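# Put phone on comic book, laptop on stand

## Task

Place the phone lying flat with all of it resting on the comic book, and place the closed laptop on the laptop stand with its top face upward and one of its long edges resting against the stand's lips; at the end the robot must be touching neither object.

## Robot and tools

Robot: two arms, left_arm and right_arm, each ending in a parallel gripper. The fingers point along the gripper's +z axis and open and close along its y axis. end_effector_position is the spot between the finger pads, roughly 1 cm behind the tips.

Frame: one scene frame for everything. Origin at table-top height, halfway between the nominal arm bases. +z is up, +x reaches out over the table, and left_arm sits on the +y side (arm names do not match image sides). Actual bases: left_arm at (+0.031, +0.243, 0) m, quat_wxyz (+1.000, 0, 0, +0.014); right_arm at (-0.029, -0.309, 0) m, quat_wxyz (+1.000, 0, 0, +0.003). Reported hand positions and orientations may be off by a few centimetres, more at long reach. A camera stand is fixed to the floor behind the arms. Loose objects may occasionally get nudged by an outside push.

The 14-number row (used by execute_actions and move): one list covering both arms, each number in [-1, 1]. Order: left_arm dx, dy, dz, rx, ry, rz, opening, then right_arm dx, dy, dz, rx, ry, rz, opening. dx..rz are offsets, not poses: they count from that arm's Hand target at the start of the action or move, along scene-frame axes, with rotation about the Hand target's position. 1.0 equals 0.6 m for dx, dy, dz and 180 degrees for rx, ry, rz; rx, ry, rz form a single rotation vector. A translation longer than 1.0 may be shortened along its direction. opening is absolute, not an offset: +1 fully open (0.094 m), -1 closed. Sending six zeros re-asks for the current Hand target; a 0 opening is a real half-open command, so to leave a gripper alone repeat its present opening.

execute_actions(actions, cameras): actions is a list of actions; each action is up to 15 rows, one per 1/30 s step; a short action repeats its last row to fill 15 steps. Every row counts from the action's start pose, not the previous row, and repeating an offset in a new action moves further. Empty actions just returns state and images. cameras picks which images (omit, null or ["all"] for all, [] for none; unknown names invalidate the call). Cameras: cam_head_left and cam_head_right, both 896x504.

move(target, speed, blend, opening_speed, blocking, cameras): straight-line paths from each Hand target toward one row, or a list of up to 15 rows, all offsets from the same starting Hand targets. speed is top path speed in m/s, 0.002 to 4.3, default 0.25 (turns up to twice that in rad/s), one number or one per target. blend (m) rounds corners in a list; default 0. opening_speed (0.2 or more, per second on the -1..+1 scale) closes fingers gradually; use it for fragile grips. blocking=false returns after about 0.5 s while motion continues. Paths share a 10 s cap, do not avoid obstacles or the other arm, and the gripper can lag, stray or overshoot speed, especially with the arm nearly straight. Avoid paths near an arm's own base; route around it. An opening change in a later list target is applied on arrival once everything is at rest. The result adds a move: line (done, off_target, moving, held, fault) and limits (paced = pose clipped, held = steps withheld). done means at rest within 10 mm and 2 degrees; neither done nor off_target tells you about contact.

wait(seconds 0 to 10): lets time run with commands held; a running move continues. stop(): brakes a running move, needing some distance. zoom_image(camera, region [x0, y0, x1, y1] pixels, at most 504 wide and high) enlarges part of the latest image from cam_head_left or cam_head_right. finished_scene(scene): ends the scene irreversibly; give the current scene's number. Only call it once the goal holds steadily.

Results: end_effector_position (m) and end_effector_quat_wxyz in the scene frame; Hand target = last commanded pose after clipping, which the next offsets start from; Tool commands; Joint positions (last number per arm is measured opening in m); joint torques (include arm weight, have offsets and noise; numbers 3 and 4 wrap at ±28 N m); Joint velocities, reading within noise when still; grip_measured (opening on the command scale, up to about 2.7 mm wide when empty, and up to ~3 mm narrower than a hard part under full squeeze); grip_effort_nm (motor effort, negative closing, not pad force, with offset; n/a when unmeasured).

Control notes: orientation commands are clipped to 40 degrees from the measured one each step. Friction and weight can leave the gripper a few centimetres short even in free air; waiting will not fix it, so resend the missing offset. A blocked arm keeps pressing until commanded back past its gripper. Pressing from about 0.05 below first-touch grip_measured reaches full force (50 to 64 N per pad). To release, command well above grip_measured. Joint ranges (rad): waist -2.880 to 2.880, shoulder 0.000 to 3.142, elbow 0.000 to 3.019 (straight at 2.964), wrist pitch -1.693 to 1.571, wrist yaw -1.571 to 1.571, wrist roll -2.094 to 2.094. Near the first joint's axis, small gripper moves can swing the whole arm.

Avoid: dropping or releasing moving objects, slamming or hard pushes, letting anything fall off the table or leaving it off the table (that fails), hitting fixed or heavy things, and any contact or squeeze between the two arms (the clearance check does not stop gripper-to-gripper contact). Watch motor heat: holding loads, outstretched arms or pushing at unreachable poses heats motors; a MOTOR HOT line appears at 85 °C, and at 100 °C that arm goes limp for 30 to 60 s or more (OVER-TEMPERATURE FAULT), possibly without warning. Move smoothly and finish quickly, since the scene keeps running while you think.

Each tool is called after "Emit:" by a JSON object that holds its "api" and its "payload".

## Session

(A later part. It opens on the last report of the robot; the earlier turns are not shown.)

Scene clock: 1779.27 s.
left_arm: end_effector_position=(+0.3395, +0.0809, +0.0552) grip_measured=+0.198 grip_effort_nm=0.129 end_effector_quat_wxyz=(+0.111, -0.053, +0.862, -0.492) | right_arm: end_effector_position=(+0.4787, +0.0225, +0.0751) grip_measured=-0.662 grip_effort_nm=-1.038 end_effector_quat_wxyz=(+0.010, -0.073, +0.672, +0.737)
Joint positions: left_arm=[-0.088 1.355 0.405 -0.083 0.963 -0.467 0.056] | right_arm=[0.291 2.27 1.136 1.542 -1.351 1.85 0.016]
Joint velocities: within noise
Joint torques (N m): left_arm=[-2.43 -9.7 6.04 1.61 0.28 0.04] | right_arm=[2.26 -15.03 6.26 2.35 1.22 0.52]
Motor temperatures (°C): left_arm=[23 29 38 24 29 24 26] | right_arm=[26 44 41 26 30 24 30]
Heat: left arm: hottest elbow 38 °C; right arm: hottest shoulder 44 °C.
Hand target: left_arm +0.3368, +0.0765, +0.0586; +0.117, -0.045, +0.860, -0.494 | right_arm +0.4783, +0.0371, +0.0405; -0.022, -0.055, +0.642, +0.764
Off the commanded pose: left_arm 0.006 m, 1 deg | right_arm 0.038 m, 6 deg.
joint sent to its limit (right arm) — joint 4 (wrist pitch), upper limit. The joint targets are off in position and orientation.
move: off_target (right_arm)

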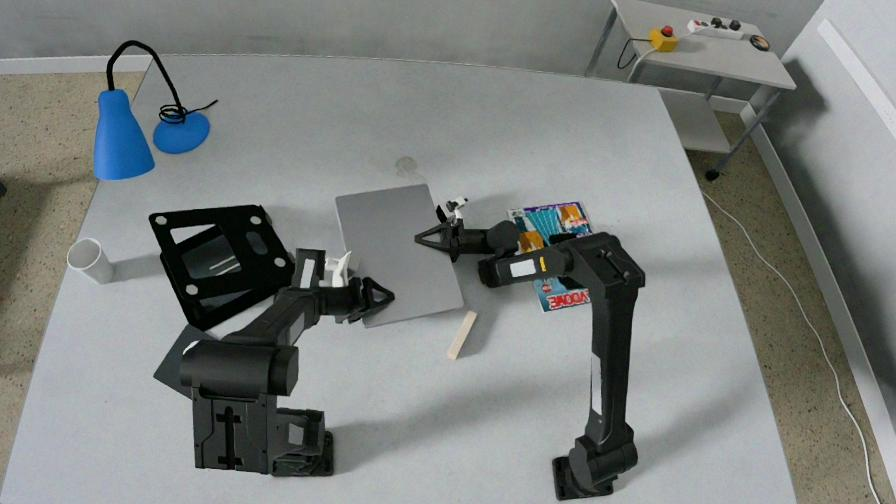

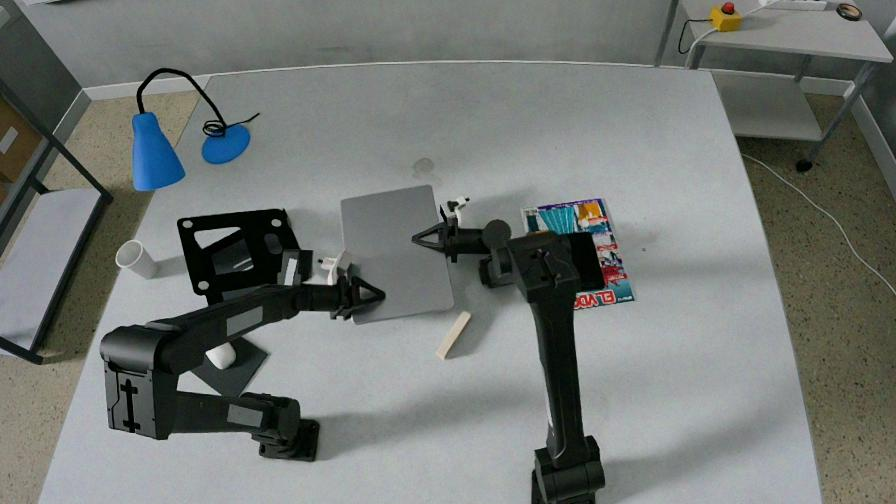

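Straddled deep now. Close.

Emit:
{"api": "move", "payload": {"target": [0.0,0.0,0.0,0,0,0,-0.95,0,0,0,0,0,0,-0.95], "opening_speed": 1, "cameras": []}}

Scene clock: 1781.83 s.
left_arm: end_effector_position=(+0.3394, +0.0806, +0.0646) grip_measured=-0.215 grip_effort_nm=-1.004 end_effector_quat_wxyz=(+0.113, -0.055, +0.853, -0.506) | right_arm: end_effector_position=(+0.4796, +0.0226, +0.0755) grip_measured=-0.662 grip_effort_nm=-1.043 end_effector_quat_wxyz=(+0.007, -0.067, +0.672, +0.738)
Joint positions: left_arm=[-0.08 1.333 0.4 -0.075 0.991 -0.492 0.037] | right_arm=[0.291 2.27 1.136 1.542 -1.345 1.862 0.016]
Joint velocities: within noise
Joint torques (N m): left_arm=[-3.49 -7.24 6.53 1.39 -0.74 0.22] | right_arm=[2.37 -14.86 6.24 2.29 1.09 0.39]
Motor temperatures (°C): left_arm=[23 29 38 24 29 24 27] | right_arm=[26 44 41 26 30 24 30]
Heat: left arm: hottest elbow 38 °C; right arm: hottest shoulder 44 °C.
Hand target: left_arm +0.3368, +0.0765, +0.0587; +0.117, -0.044, +0.860, -0.494 | right_arm +0.4783, +0.0371, +0.0405; -0.022, -0.055, +0.642, +0.764
Off the commanded pose: left_arm 0.008 m, 2 deg | right_arm 0.038 m, 6 deg.
joint sent to its limit (right arm) — joint 4 (wrist pitch), upper limit. The joint targets are off in orientation, not in position.
move: off_target (right_arm)
No camera images: "cameras" was empty.

Emit:
{"api": "move", "payload": {"target": [0.0,0.0,0.13,-0.13,0,0,-0.95,0,0,0.0,0,0,0,-0.95], "speed": 0.1}}

Emit:
{"api": "zoom_image", "payload": {"camera": "cam_head_right", "region": [220, 160, 460, 360]}}

Scene clock: 1789.23 s.
left_arm: end_effector_position=(+0.3335, +0.0819, +0.1067) grip_measured=-0.623 grip_effort_nm=-1.009 end_effector_quat_wxyz=(+0.064, -0.133, +0.754, -0.640) | right_arm: end_effector_position=(+0.4760, +0.0262, +0.0771) grip_measured=-0.659 grip_effort_nm=-1.033 end_effector_quat_wxyz=(-0.060, -0.012, +0.674, +0.736)
Joint positions: left_arm=[-0.011 1.375 0.296 0.478 1.262 -1.068 0.018] | right_arm=[0.298 2.27 1.136 1.559 -1.347 2.05 0.016]
Joint velocities: within noise
Joint torques (N m): left_arm=[-2.37 -11.93 7.68 3.6 1.97 0.34] | right_arm=[1.85 -14.97 6.09 1.76 1.21 -1.23]
Motor temperatures (°C): left_arm=[23 29 37 24 29 24 27] | right_arm=[26 44 41 26 30 24 30]
Heat: left arm: hottest elbow 37 °C; right arm: hottest shoulder 44 °C.
Hand target: left_arm +0.3368, +0.0765, +0.1366; +0.105, -0.067, +0.742, -0.658 | right_arm +0.4784, +0.0370, +0.0405; -0.022, -0.055, +0.643, +0.764
Off the commanded pose: left_arm 0.031 m, 9 deg | right_arm 0.038 m, 8 deg.
joint sent to its limit (right arm) — joint 4 (wrist pitch), upper limit. The joint targets are off in position and orientation.
move: off_target (left_arm, right_arm)

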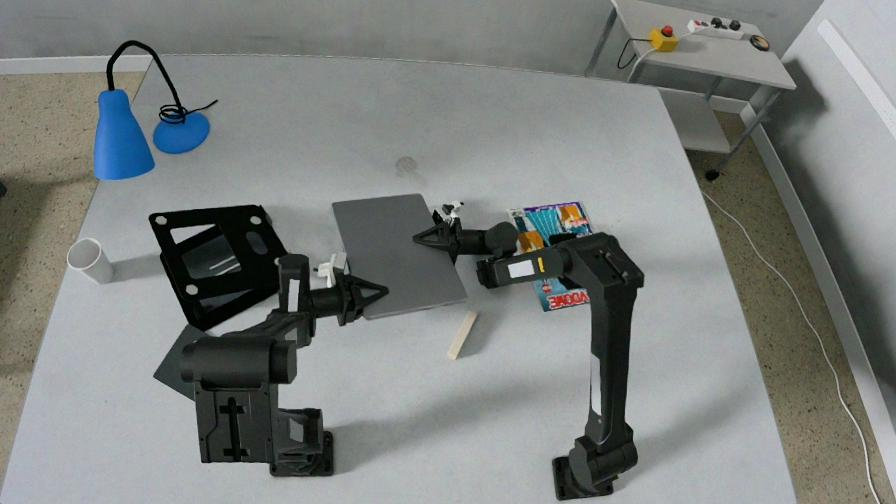

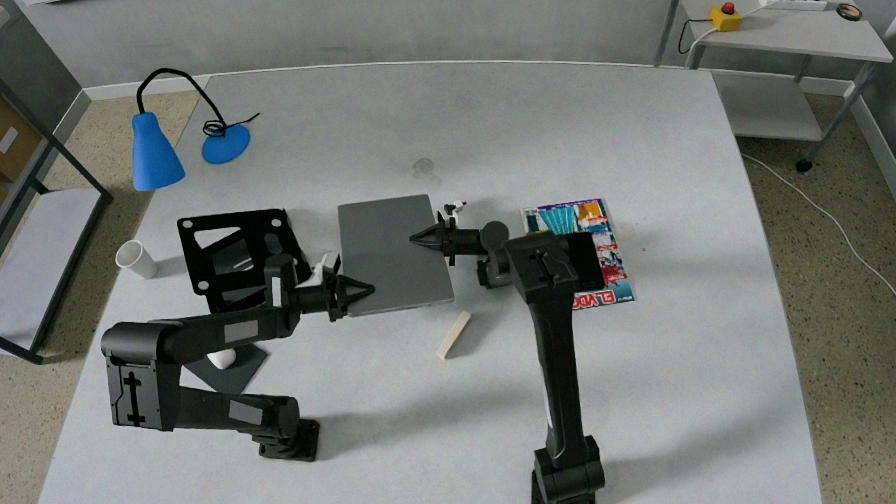

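Scaled by 2.100.

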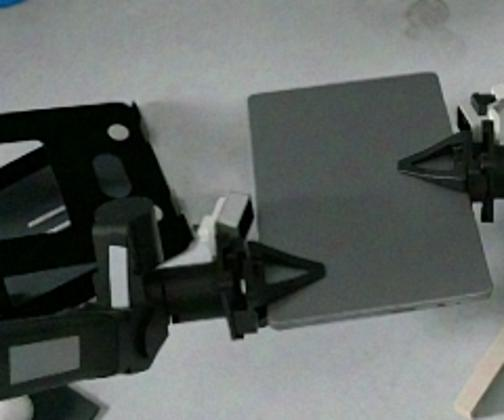

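Emit:
{"api": "move", "payload": {"target": [0,0,0.14,0,0,0,-0.95,0,0,0.27,0.03,0,0,-0.95], "speed": 0.12}}

Scene clock: 1801.80 s.
left_arm: end_effector_position=(+0.3190, +0.0840, +0.1690) grip_measured=-0.630 grip_effort_nm=-1.009 end_effector_quat_wxyz=(+0.078, -0.124, +0.752, -0.643) | right_arm: end_effector_position=(+0.4645, +0.0291, +0.1516) grip_measured=-0.659 grip_effort_nm=-1.038 end_effector_quat_wxyz=(-0.039, -0.029, +0.661, +0.749)
Joint positions: left_arm=[-0.002 1.057 0.32 0.17 1.267 -1.066 0.017] | right_arm=[0.311 2.109 1.081 1.545 -1.317 2.082 0.016]
Joint velocities: within noise
Joint torques (N m): left_arm=[-2.9 -9.47 17.14 1.37 1.78 -0.05] | right_arm=[1.26 -25.76 7.31 1.25 2.47 0.09]
Motor temperatures (°C): left_arm=[23 29 37 24 32 24 27] | right_arm=[26 44 41 25 31 25 30]
Heat: left arm: hottest elbow 37 °C; right arm: hottest shoulder 44 °C.
Hand target: left_arm +0.3368, +0.0764, +0.2206; +0.105, -0.067, +0.742, -0.658 | right_arm +0.4783, +0.0371, +0.2025; -0.019, -0.056, +0.606, +0.793
Off the commanded pose: left_arm 0.055 m, 7 deg | right_arm 0.053 m, 9 deg.
joint sent to its limit (right arm) — joint 6 (wrist roll), upper limit. The joint targets are off in position and orientation.
move: off_target (left_arm, right_arm)

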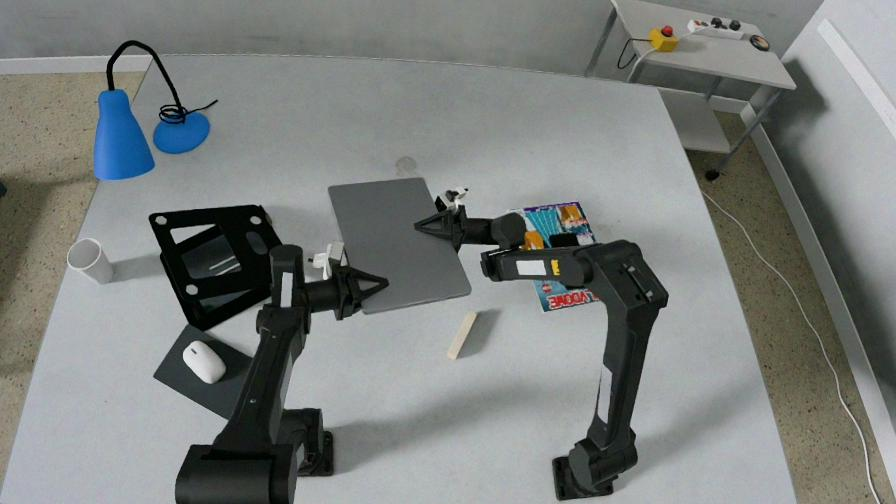

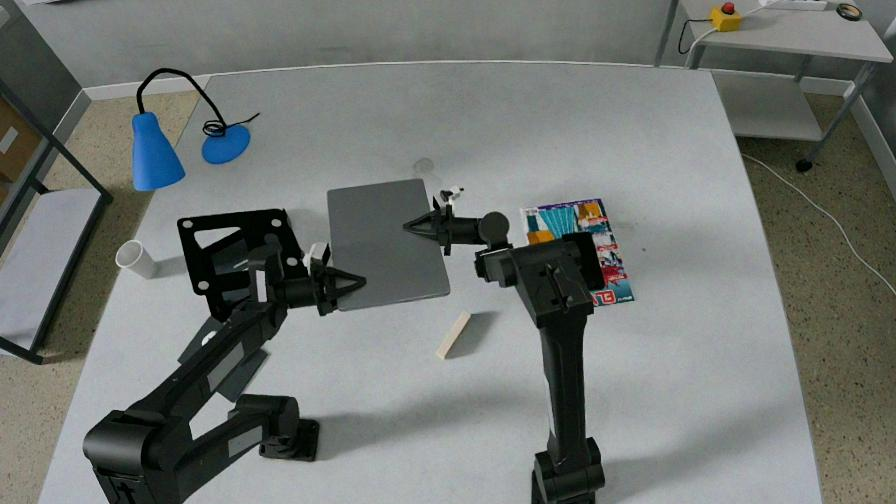

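Emit:
{"api": "move", "payload": {"target": [[0.0,0.25,0.03,0,0,0,-0.95,0,0.25,0.03,0,0,0,-0.95]], "speed": 0.12}}

Scene clock: 1808.93 s.
left_arm: end_effector_position=(+0.3210, +0.2216, +0.2033) grip_measured=-0.633 grip_effort_nm=-1.009 end_effector_quat_wxyz=(+0.099, -0.166, +0.761, -0.620) | right_arm: end_effector_position=(+0.4610, +0.1683, +0.1774) grip_measured=-0.660 grip_effort_nm=-1.038 end_effector_quat_wxyz=(-0.073, -0.006, +0.628, +0.775)
Joint positions: left_arm=[0.514 1.328 0.727 -1.63 1.299 0.623 0.017] | right_arm=[0.542 2.163 1.264 1.364 -1.082 2.072 0.016]
Joint velocities: within noise
Joint torques (N m): left_arm=[-2.37 -11.4 14.91 -2.32 1.23 0.83] | right_arm=[1.44 -23.94 12.42 1.2 1.01 -0.51]
Motor temperatures (°C): left_arm=[23 28 39 24 34 24 28] | right_arm=[26 45 42 25 34 25 30]
Heat: left arm: hottest elbow 39 °C; right arm: hottest shoulder 45 °C.
Hand target: left_arm +0.3368, +0.2265, +0.2387; +0.105, -0.067, +0.742, -0.658 | right_arm +0.4783, +0.1871, +0.2205; -0.019, -0.056, +0.606, +0.793
Off the commanded pose: left_arm 0.039 m, 12 deg | right_arm 0.050 m, 9 deg.
joint sent to its limit (left arm) — joint 4 (wrist pitch), lower limit. The joint targets are off in orientation, not in position.
move: off_target (left_arm, right_arm)

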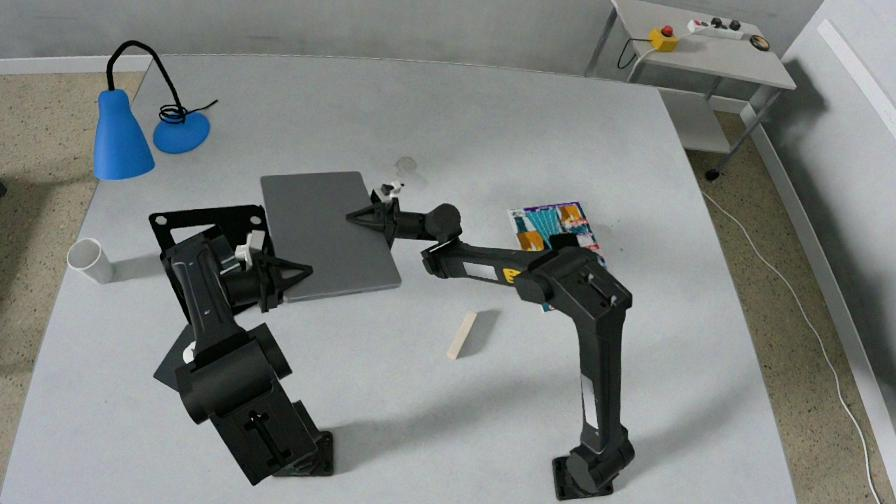

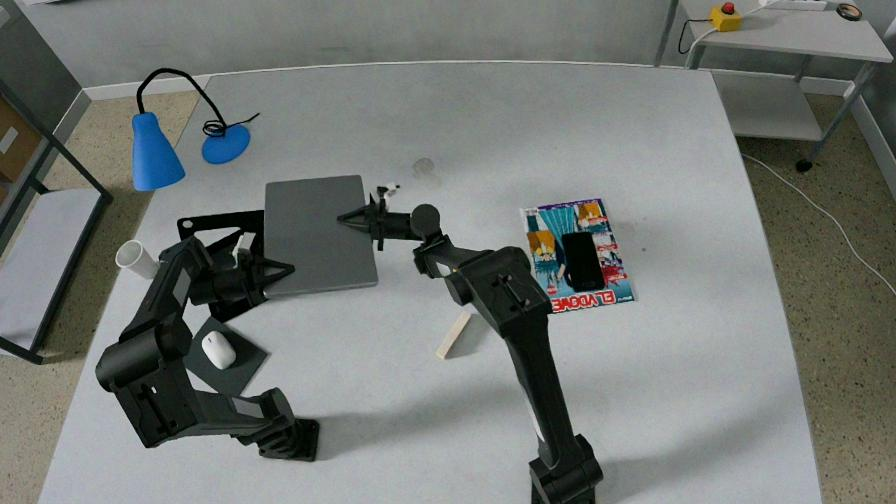

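Emit:
{"api": "move", "payload": {"target": [0.035,0.22,0.0,0,0,0.1,-0.95,0.055,0.3,0,0,0,0.1,-0.95], "speed": 0.12}}

Emit:
{"api": "zoom_image", "payload": {"camera": "cam_head_right", "region": [140, 140, 380, 340]}}

Emit:
{"api": "zoom_image", "payload": {"camera": "cam_head_left", "region": [110, 140, 350, 340]}}

Scene clock: 1814.60 s.
left_arm: end_effector_position=(+0.3497, +0.3555, +0.2064) grip_measured=-0.634 grip_effort_nm=-1.013 end_effector_quat_wxyz=(+0.216, -0.266, +0.728, -0.594) | right_arm: end_effector_position=(+0.5014, +0.3473, +0.1968) grip_measured=-0.660 grip_effort_nm=-1.038 end_effector_quat_wxyz=(-0.146, -0.138, +0.627, +0.753)
Joint positions: left_arm=[0.833 1.469 0.872 -1.641 1.311 0.682 0.017] | right_arm=[0.691 2.534 2.09 1.005 -1.234 2.082 0.016]
Joint velocities: within noise
Joint torques (N m): left_arm=[-3.25 -14.68 12.86 -1.91 0.65 0.28] | right_arm=[1.32 -27.99 15.58 0.76 1.77 0.09]
Motor temperatures (°C): left_arm=[23 29 39 24 33 24 28] | right_arm=[26 45 43 25 33 25 30]
Heat: left arm: hottest elbow 39 °C; right arm: hottest shoulder 45 °C.
Hand target: left_arm +0.3578, +0.3585, +0.2387; +0.207, -0.183, +0.723, -0.633 | right_arm +0.5115, +0.3670, +0.2205; -0.143, -0.150, +0.590, +0.781
Off the commanded pose: left_arm 0.033 m, 11 deg | right_arm 0.032 m, 6 deg.
joint sent to its limit (left arm) — joint 4 (wrist pitch), lower limit. The joint targets are off in orientation, not in position.
joint sent to its limit (right arm) — joint 6 (wrist roll), upper limit. The joint targets are off in position and orientation.
move: off_target (left_arm, right_arm)

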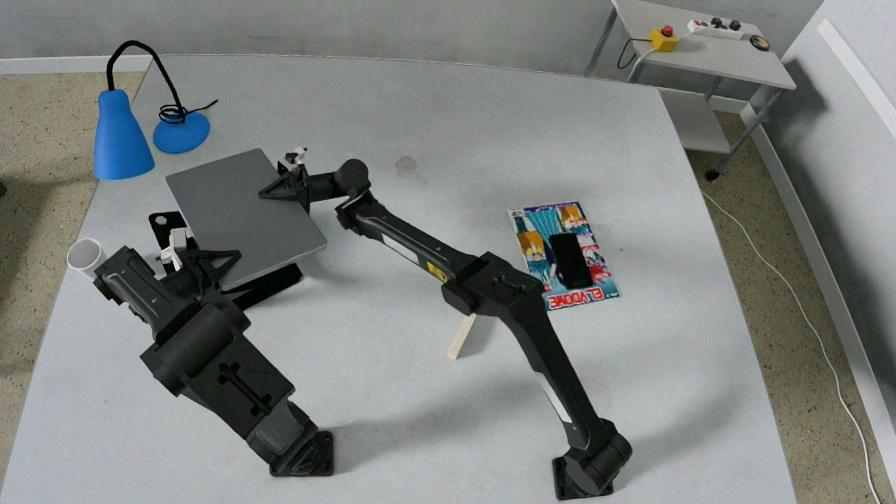

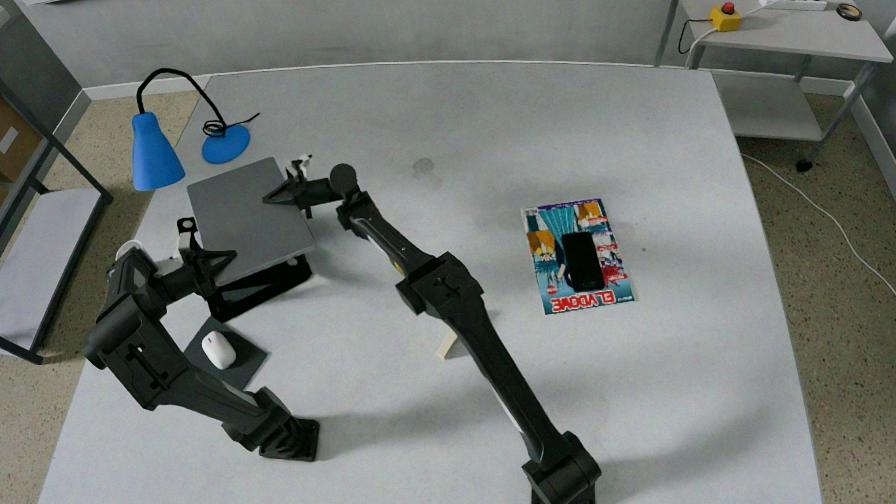

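Scaled by 2.100.

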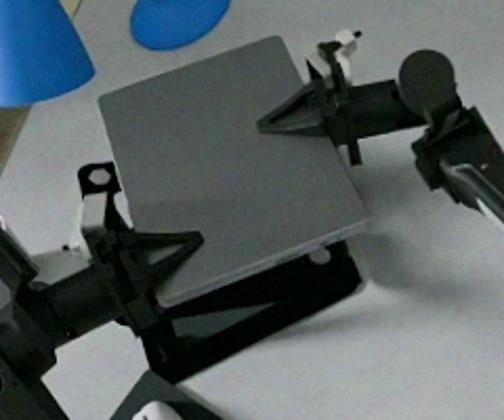

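Scaled by 2.100.

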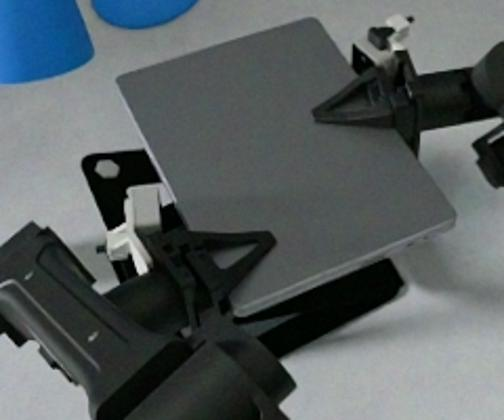

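Emit:
{"api": "move", "payload": {"target": [0.055,0.09,-0.02,0.065,0.037,0,-0.95,0.055,0.09,-0.1,0,0,0,-0.5], "speed": 0.1}}

Emit:
{"api": "zoom_image", "payload": {"camera": "cam_head_right", "region": [140, 140, 380, 340]}}

Emit:
{"api": "zoom_image", "payload": {"camera": "cam_head_left", "region": [110, 140, 350, 340]}}

Scene clock: 1828.93 s.
left_arm: end_effector_position=(+0.3771, +0.4051, +0.1859) grip_measured=-0.634 grip_effort_nm=-1.004 end_effector_quat_wxyz=(+0.144, -0.269, +0.778, -0.550) | right_arm: end_effector_position=(+0.5484, +0.4104, +0.1448) grip_measured=-0.497 grip_effort_nm=-0.159 end_effector_quat_wxyz=(-0.143, -0.110, +0.620, +0.763)
Joint positions: left_arm=[0.833 1.622 1.078 -1.647 1.121 0.594 0.017] | right_arm=[0.717 2.985 2.851 0.673 -1.156 2.08 0.024]
Joint velocities: within noise
Joint torques (N m): left_arm=[-2.84 -18.37 14.45 -1.65 0.84 0.9] | right_arm=[1.38 -31.09 14.93 0.2 1.13 -0.23]
Motor temperatures (°C): left_arm=[23 29 39 24 31 24 28] | right_arm=[26 46 50 25 33 24 30]
Heat: left arm: hottest elbow 39 °C; right arm: hottest elbow 50 °C.
Hand target: left_arm +0.3908, +0.4124, +0.2266; +0.182, -0.197, +0.794, -0.545 | right_arm +0.5445, +0.4210, +0.1607; -0.143, -0.150, +0.589, +0.781
Off the commanded pose: left_arm 0.044 m, 10 deg | right_arm 0.019 m, 6 deg.
elbow stopped short (right arm): the move would have taken joint 3 (elbow) straighter than the controller allows.
joint sent to its limit (left arm) — joint 4 (wrist pitch), lower limit. The joint targets are off in orientation, not in position.
move: off_target (left_arm, right_arm)

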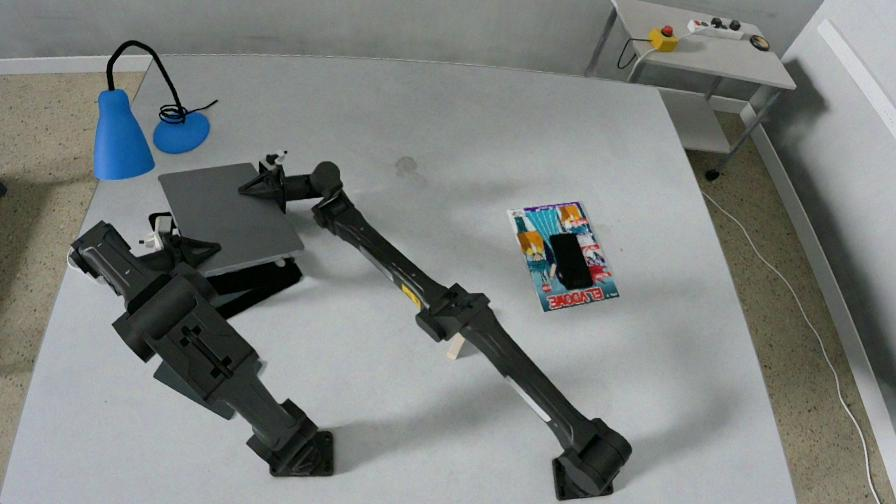

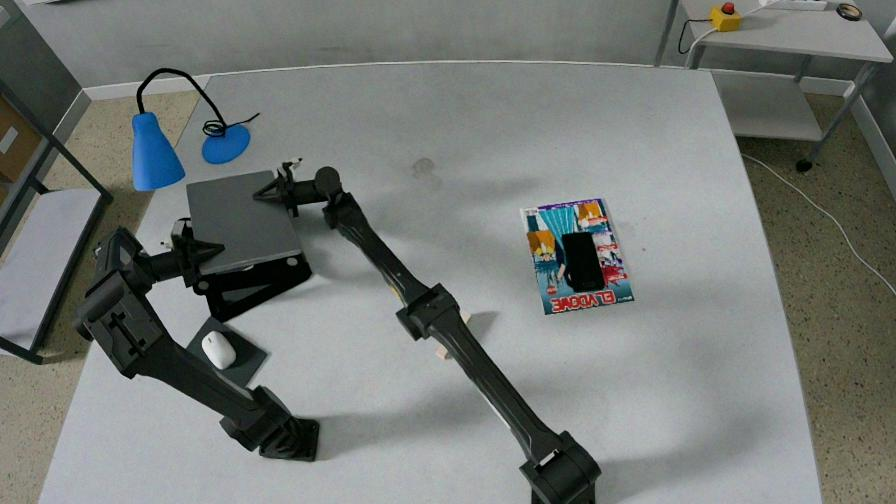

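Scaled by 2.100.

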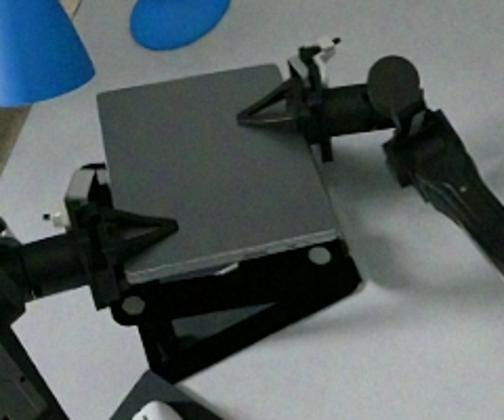

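Scaled by 2.100.

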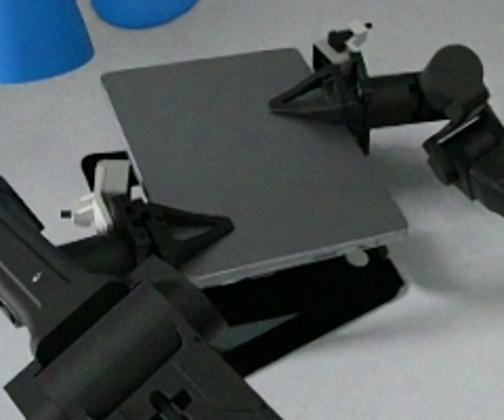

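Emit:
{"api": "move", "payload": {"target": [0.03,0.045,-0.09,0.08,0.045,0.03,-0.95,0.0,0.04,-0.1,0,0,0.03,-0.45], "speed": 0.08}}

Emit:
{"api": "zoom_image", "payload": {"camera": "cam_head_right", "region": [140, 140, 380, 340]}}

Emit:
{"api": "zoom_image", "payload": {"camera": "cam_head_left", "region": [110, 140, 350, 340]}}

Scene clock: 1836.20 s.
left_arm: end_effector_position=(+0.3894, +0.4279, +0.1466) grip_measured=-0.589 grip_effort_nm=-1.028 end_effector_quat_wxyz=(+0.133, -0.290, +0.824, -0.468) | right_arm: end_effector_position=(+0.5553, +0.4270, +0.0943) grip_measured=-0.442 grip_effort_nm=-1.043 end_effector_quat_wxyz=(-0.142, -0.065, +0.650, +0.744)
Joint positions: left_arm=[0.814 1.622 1.078 -1.377 0.977 0.355 0.019] | right_arm=[0.729 3.022 2.855 0.5 -1.102 1.959 0.026]
Joint velocities: within noise
Joint torques (N m): left_arm=[-3.55 -19.02 13.42 1.72 -1.23 -0.02] | right_arm=[2.2 -30.45 14.65 0.98 1.2 -0.62]
Motor temperatures (°C): left_arm=[22 29 41 24 31 24 28] | right_arm=[26 47 49 25 32 24 29]
Heat: left arm: hottest elbow 41 °C; right arm: hottest elbow 49 °C.
Hand target: left_arm +0.4088, +0.4395, +0.1726; +0.174, -0.248, +0.857, -0.417 | right_arm +0.5444, +0.4450, +0.1008; -0.180, -0.178, +0.582, +0.773
Off the commanded pose: left_arm 0.035 m, 10 deg | right_arm 0.022 m, 16 deg.
elbow stopped short (right arm): the move would have taken joint 3 (elbow) straighter than the controller allows.
move: off_target (left_arm, right_arm)

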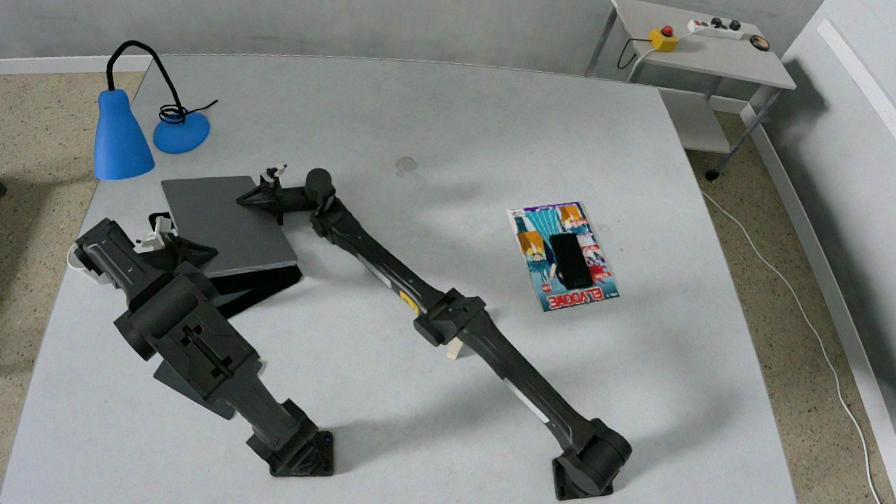

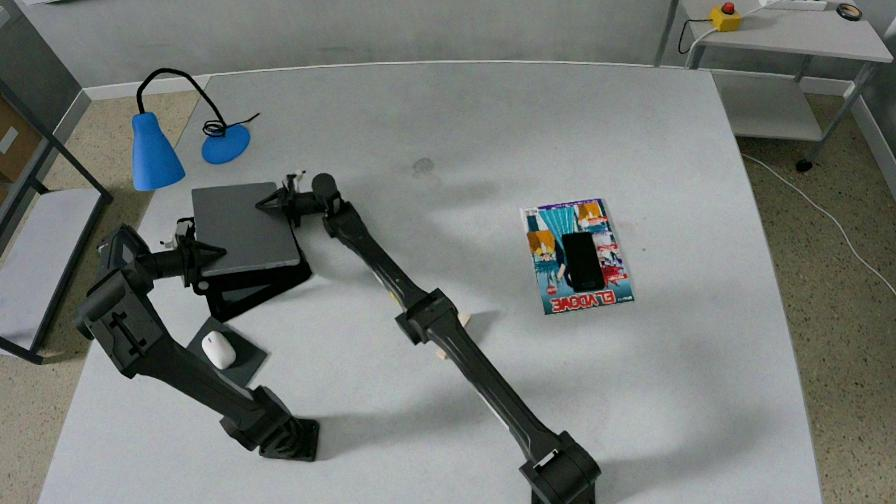

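Scaled by 2.100.

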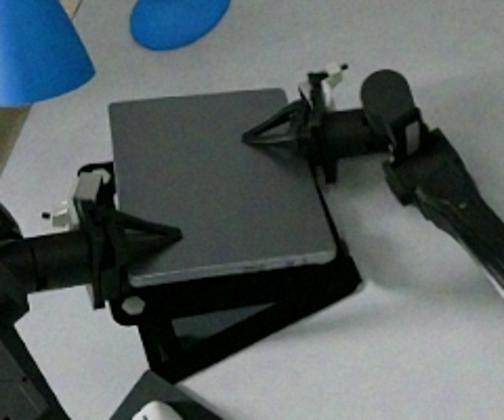

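Scaled by 2.100.

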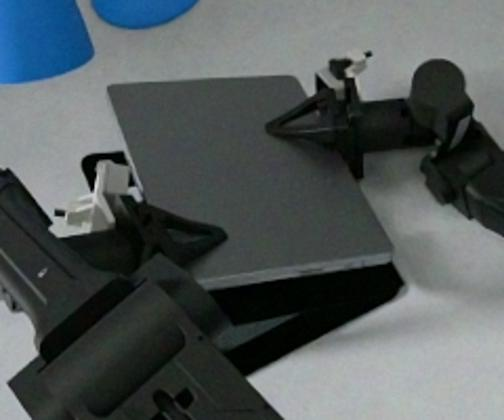

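Emit:
{"api": "move", "payload": {"target": [[0,0,0,0,0,0,-0.95,0.018,-0.03,0,0.03,0.03,-0.03,-0.2],[0,0,0,0,0,0,-0.95,0.06,-0.14,-0.03,0.03,0.03,-0.03,-0.2],[0,0,0,0,0,0,-0.95,0.08,-0.26,-0.03,0.03,0.03,-0.03,-0.2]], "speed": 0.1, "opening_speed": 0.8}}

Emit:
{"api": "zoom_image", "payload": {"camera": "cam_head_right", "region": [140, 140, 380, 340]}}

Emit:
{"api": "zoom_image", "payload": {"camera": "cam_head_left", "region": [110, 140, 350, 340]}}

Scene clock: 1848.17 s.
left_arm: end_effector_position=(+0.4013, +0.3962, +0.1653) grip_measured=-0.621 grip_effort_nm=-1.009 end_effector_quat_wxyz=(+0.150, -0.206, +0.857, -0.448) | right_arm: end_effector_position=(+0.5472, +0.3477, +0.1124) grip_measured=-0.199 grip_effort_nm=-0.085 end_effector_quat_wxyz=(-0.122, -0.142, +0.622, +0.761)
Joint positions: left_arm=[0.727 1.561 1.078 -1.374 0.956 0.434 0.018] | right_arm=[0.657 2.798 2.378 1.023 -1.236 2.082 0.038]
Joint velocities: within noise
Joint torques (N m): left_arm=[3.72 -13.68 13.61 1.66 -0.59 -0.81] | right_arm=[-5.19 -29.45 5.46 3.56 0.7 0.09]
Motor temperatures (°C): left_arm=[23 30 42 24 31 24 28] | right_arm=[26 49 52 25 31 24 29]
Heat: left arm: hottest elbow 42 °C; right arm: hottest elbow 52 °C.
Hand target: left_arm +0.4088, +0.4394, +0.1727; +0.174, -0.247, +0.857, -0.417 | right_arm +0.5924, +0.2890, +0.0824; -0.162, -0.122, +0.543, +0.815
Off the commanded pose: left_arm 0.044 m, 7 deg | right_arm 0.080 m, 12 deg.
elbow stopped short (right arm): the move would have taken joint 3 (elbow) straighter than the controller allows.
joint sent to its limit (right arm) — joint 6 (wrist roll), upper limit. The joint targets are off in position and orientation.
move: off_target (left_arm, right_arm)

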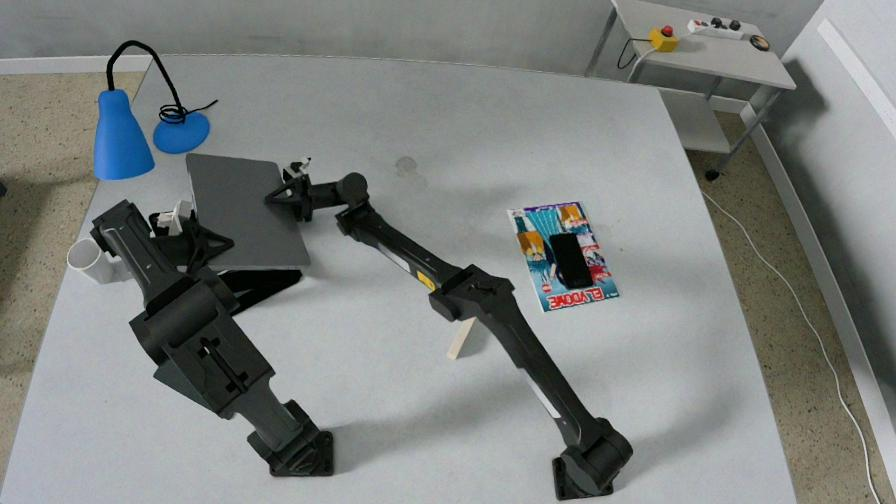

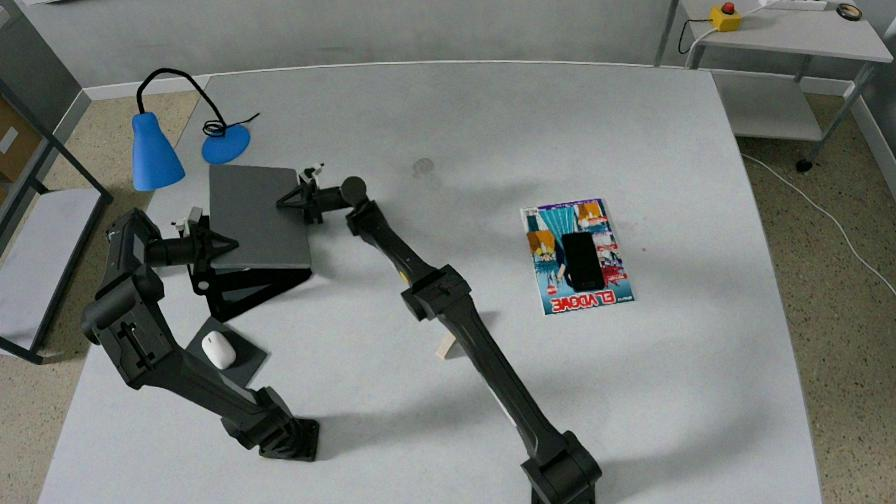

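Scaled by 2.100.

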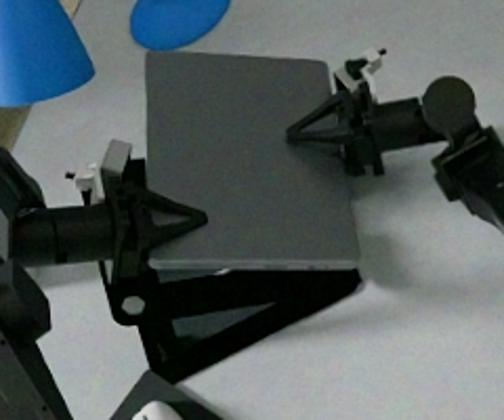

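Scaled by 2.100.

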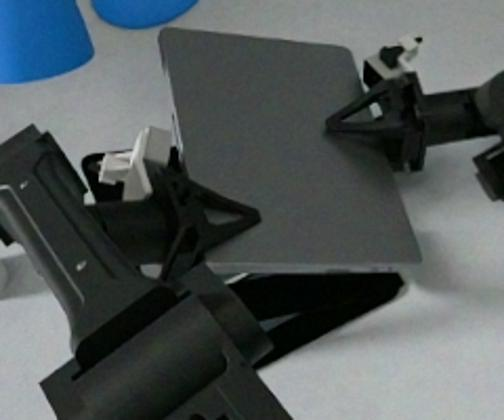

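Emit:
{"api": "move", "payload": {"target": [[0,0,0,0,0,0,-0.95,-0.075,0.098,0.05,0,0,0.0,0.4],[0,0,0,0,0,0,-0.95,-0.06,-0.05,0.0,0,0,0.0,0.4]], "speed": 0.1}}

Emit:
{"api": "zoom_image", "payload": {"camera": "cam_head_right", "region": [140, 140, 380, 340]}}

Emit:
{"api": "zoom_image", "payload": {"camera": "cam_head_left", "region": [110, 140, 350, 340]}}

Scene clock: 1855.33 s.
left_arm: end_effector_position=(+0.4004, +0.3956, +0.1612) grip_measured=-0.622 grip_effort_nm=-1.009 end_effector_quat_wxyz=(+0.126, -0.240, +0.848, -0.456) | right_arm: end_effector_position=(+0.5164, +0.3159, +0.1106) grip_measured=+0.401 grip_effort_nm=-0.076 end_effector_quat_wxyz=(-0.119, -0.141, +0.622, +0.761)
Joint positions: left_arm=[0.727 1.572 1.078 -1.381 0.953 0.363 0.018] | right_arm=[0.649 2.651 2.062 1.195 -1.237 2.082 0.066]
Joint velocities: within noise
Joint torques (N m): left_arm=[3.14 -14.8 13.12 2.06 -0.61 -0.11] | right_arm=[-5.13 -27.99 4.29 3.48 0.71 0.09]
Motor temperatures (°C): left_arm=[23 30 42 24 30 24 28] | right_arm=[26 50 50 26 30 24 29]
Heat: left arm: hottest elbow 42 °C; right arm: hottest shoulder 50 °C.
Hand target: left_arm +0.4088, +0.4394, +0.1726; +0.174, -0.248, +0.857, -0.417 | right_arm +0.5564, +0.2590, +0.0825; -0.162, -0.122, +0.543, +0.815
Off the commanded pose: left_arm 0.046 m, 7 deg | right_arm 0.075 m, 12 deg.
joint sent to its limit (right arm) — joint 6 (wrist roll), upper limit. The joint targets are off in position and orientation.
move: off_target (left_arm, right_arm)

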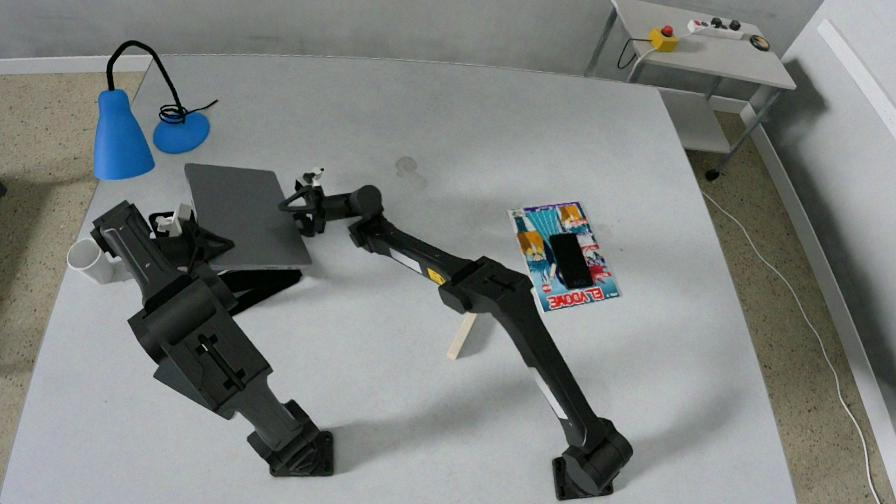

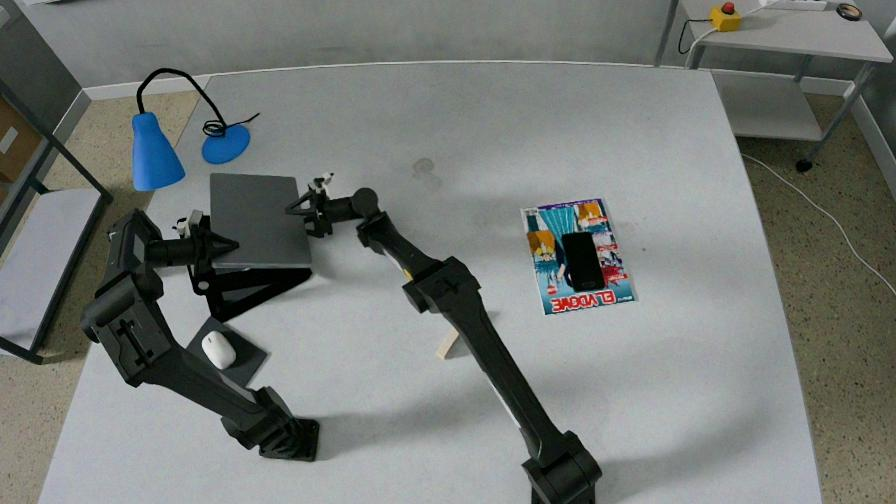

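Scaled by 2.100.

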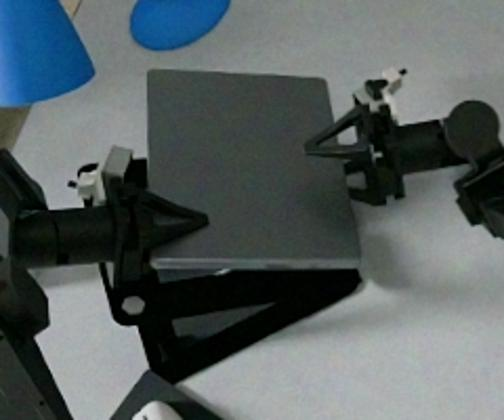

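Scaled by 2.100.

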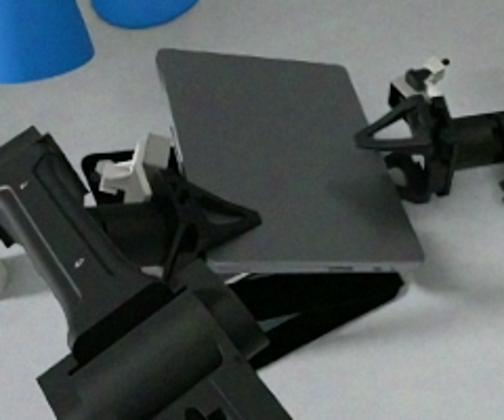

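Emit:
{"api": "move", "payload": {"target": [0,0,0,0,0,0,-0.95,0.02,-0.17,0.0,0,0,0.0,0.4], "speed": 0.12}}

Emit:
{"api": "zoom_image", "payload": {"camera": "cam_head_right", "region": [140, 140, 380, 340]}}

Emit:
{"api": "zoom_image", "payload": {"camera": "cam_head_left", "region": [110, 140, 350, 340]}}

Scene clock: 1860.87 s.
left_arm: end_effector_position=(+0.3956, +0.4175, +0.1422) grip_measured=-0.634 grip_effort_nm=-1.009 end_effector_quat_wxyz=(+0.123, -0.262, +0.853, -0.435) | right_arm: end_effector_position=(+0.5790, +0.1551, +0.1017) grip_measured=+0.401 grip_effort_nm=-0.071 end_effector_quat_wxyz=(-0.055, -0.103, +0.649, +0.752)
Joint positions: left_arm=[0.764 1.601 1.077 -1.334 0.906 0.337 0.017] | right_arm=[0.425 2.524 1.78 1.352 -1.328 2.082 0.066]
Joint velocities: within noise
Joint torques (N m): left_arm=[0.03 -17.38 13.07 0.42 1.16 0.12] | right_arm=[1.08 -26.34 4.56 1.25 0.23 0.09]
Motor temperatures (°C): left_arm=[23 29 43 24 30 24 28] | right_arm=[26 51 49 26 30 24 29]
Heat: left arm: hottest elbow 43 °C; right arm: hottest shoulder 51 °C.
Hand target: left_arm +0.4088, +0.4394, +0.1726; +0.174, -0.248, +0.857, -0.417 | right_arm +0.5684, +0.1570, +0.0824; -0.162, -0.122, +0.543, +0.815
Off the commanded pose: left_arm 0.040 m, 6 deg | right_arm 0.022 m, 19 deg.
joint sent to its limit (right arm) — joint 6 (wrist roll), upper limit. The joint targets are off in orientation, not in position.
move: off_target (left_arm, right_arm)

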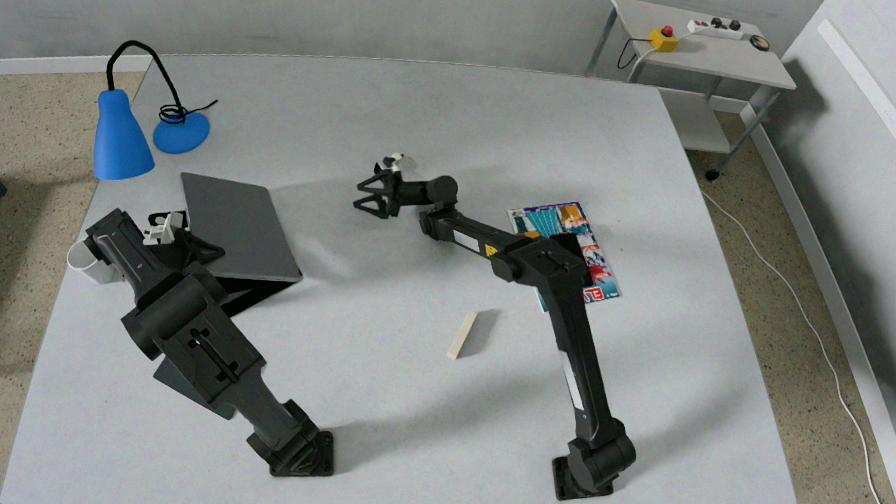

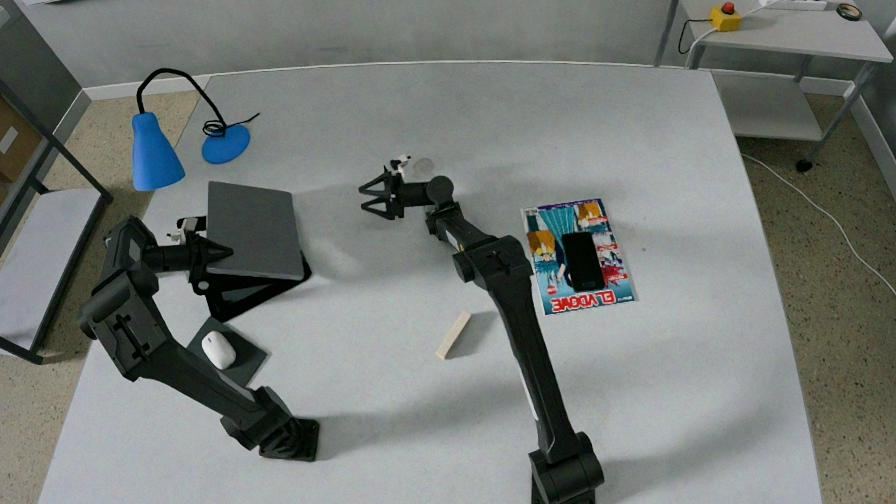

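Scaled by 2.100.

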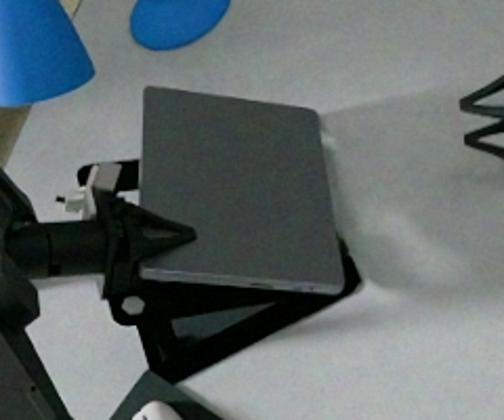

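Scaled by 2.100.

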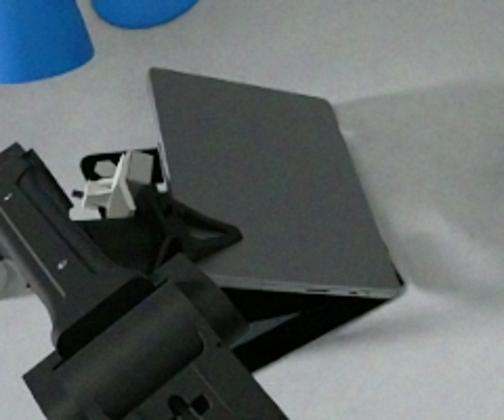

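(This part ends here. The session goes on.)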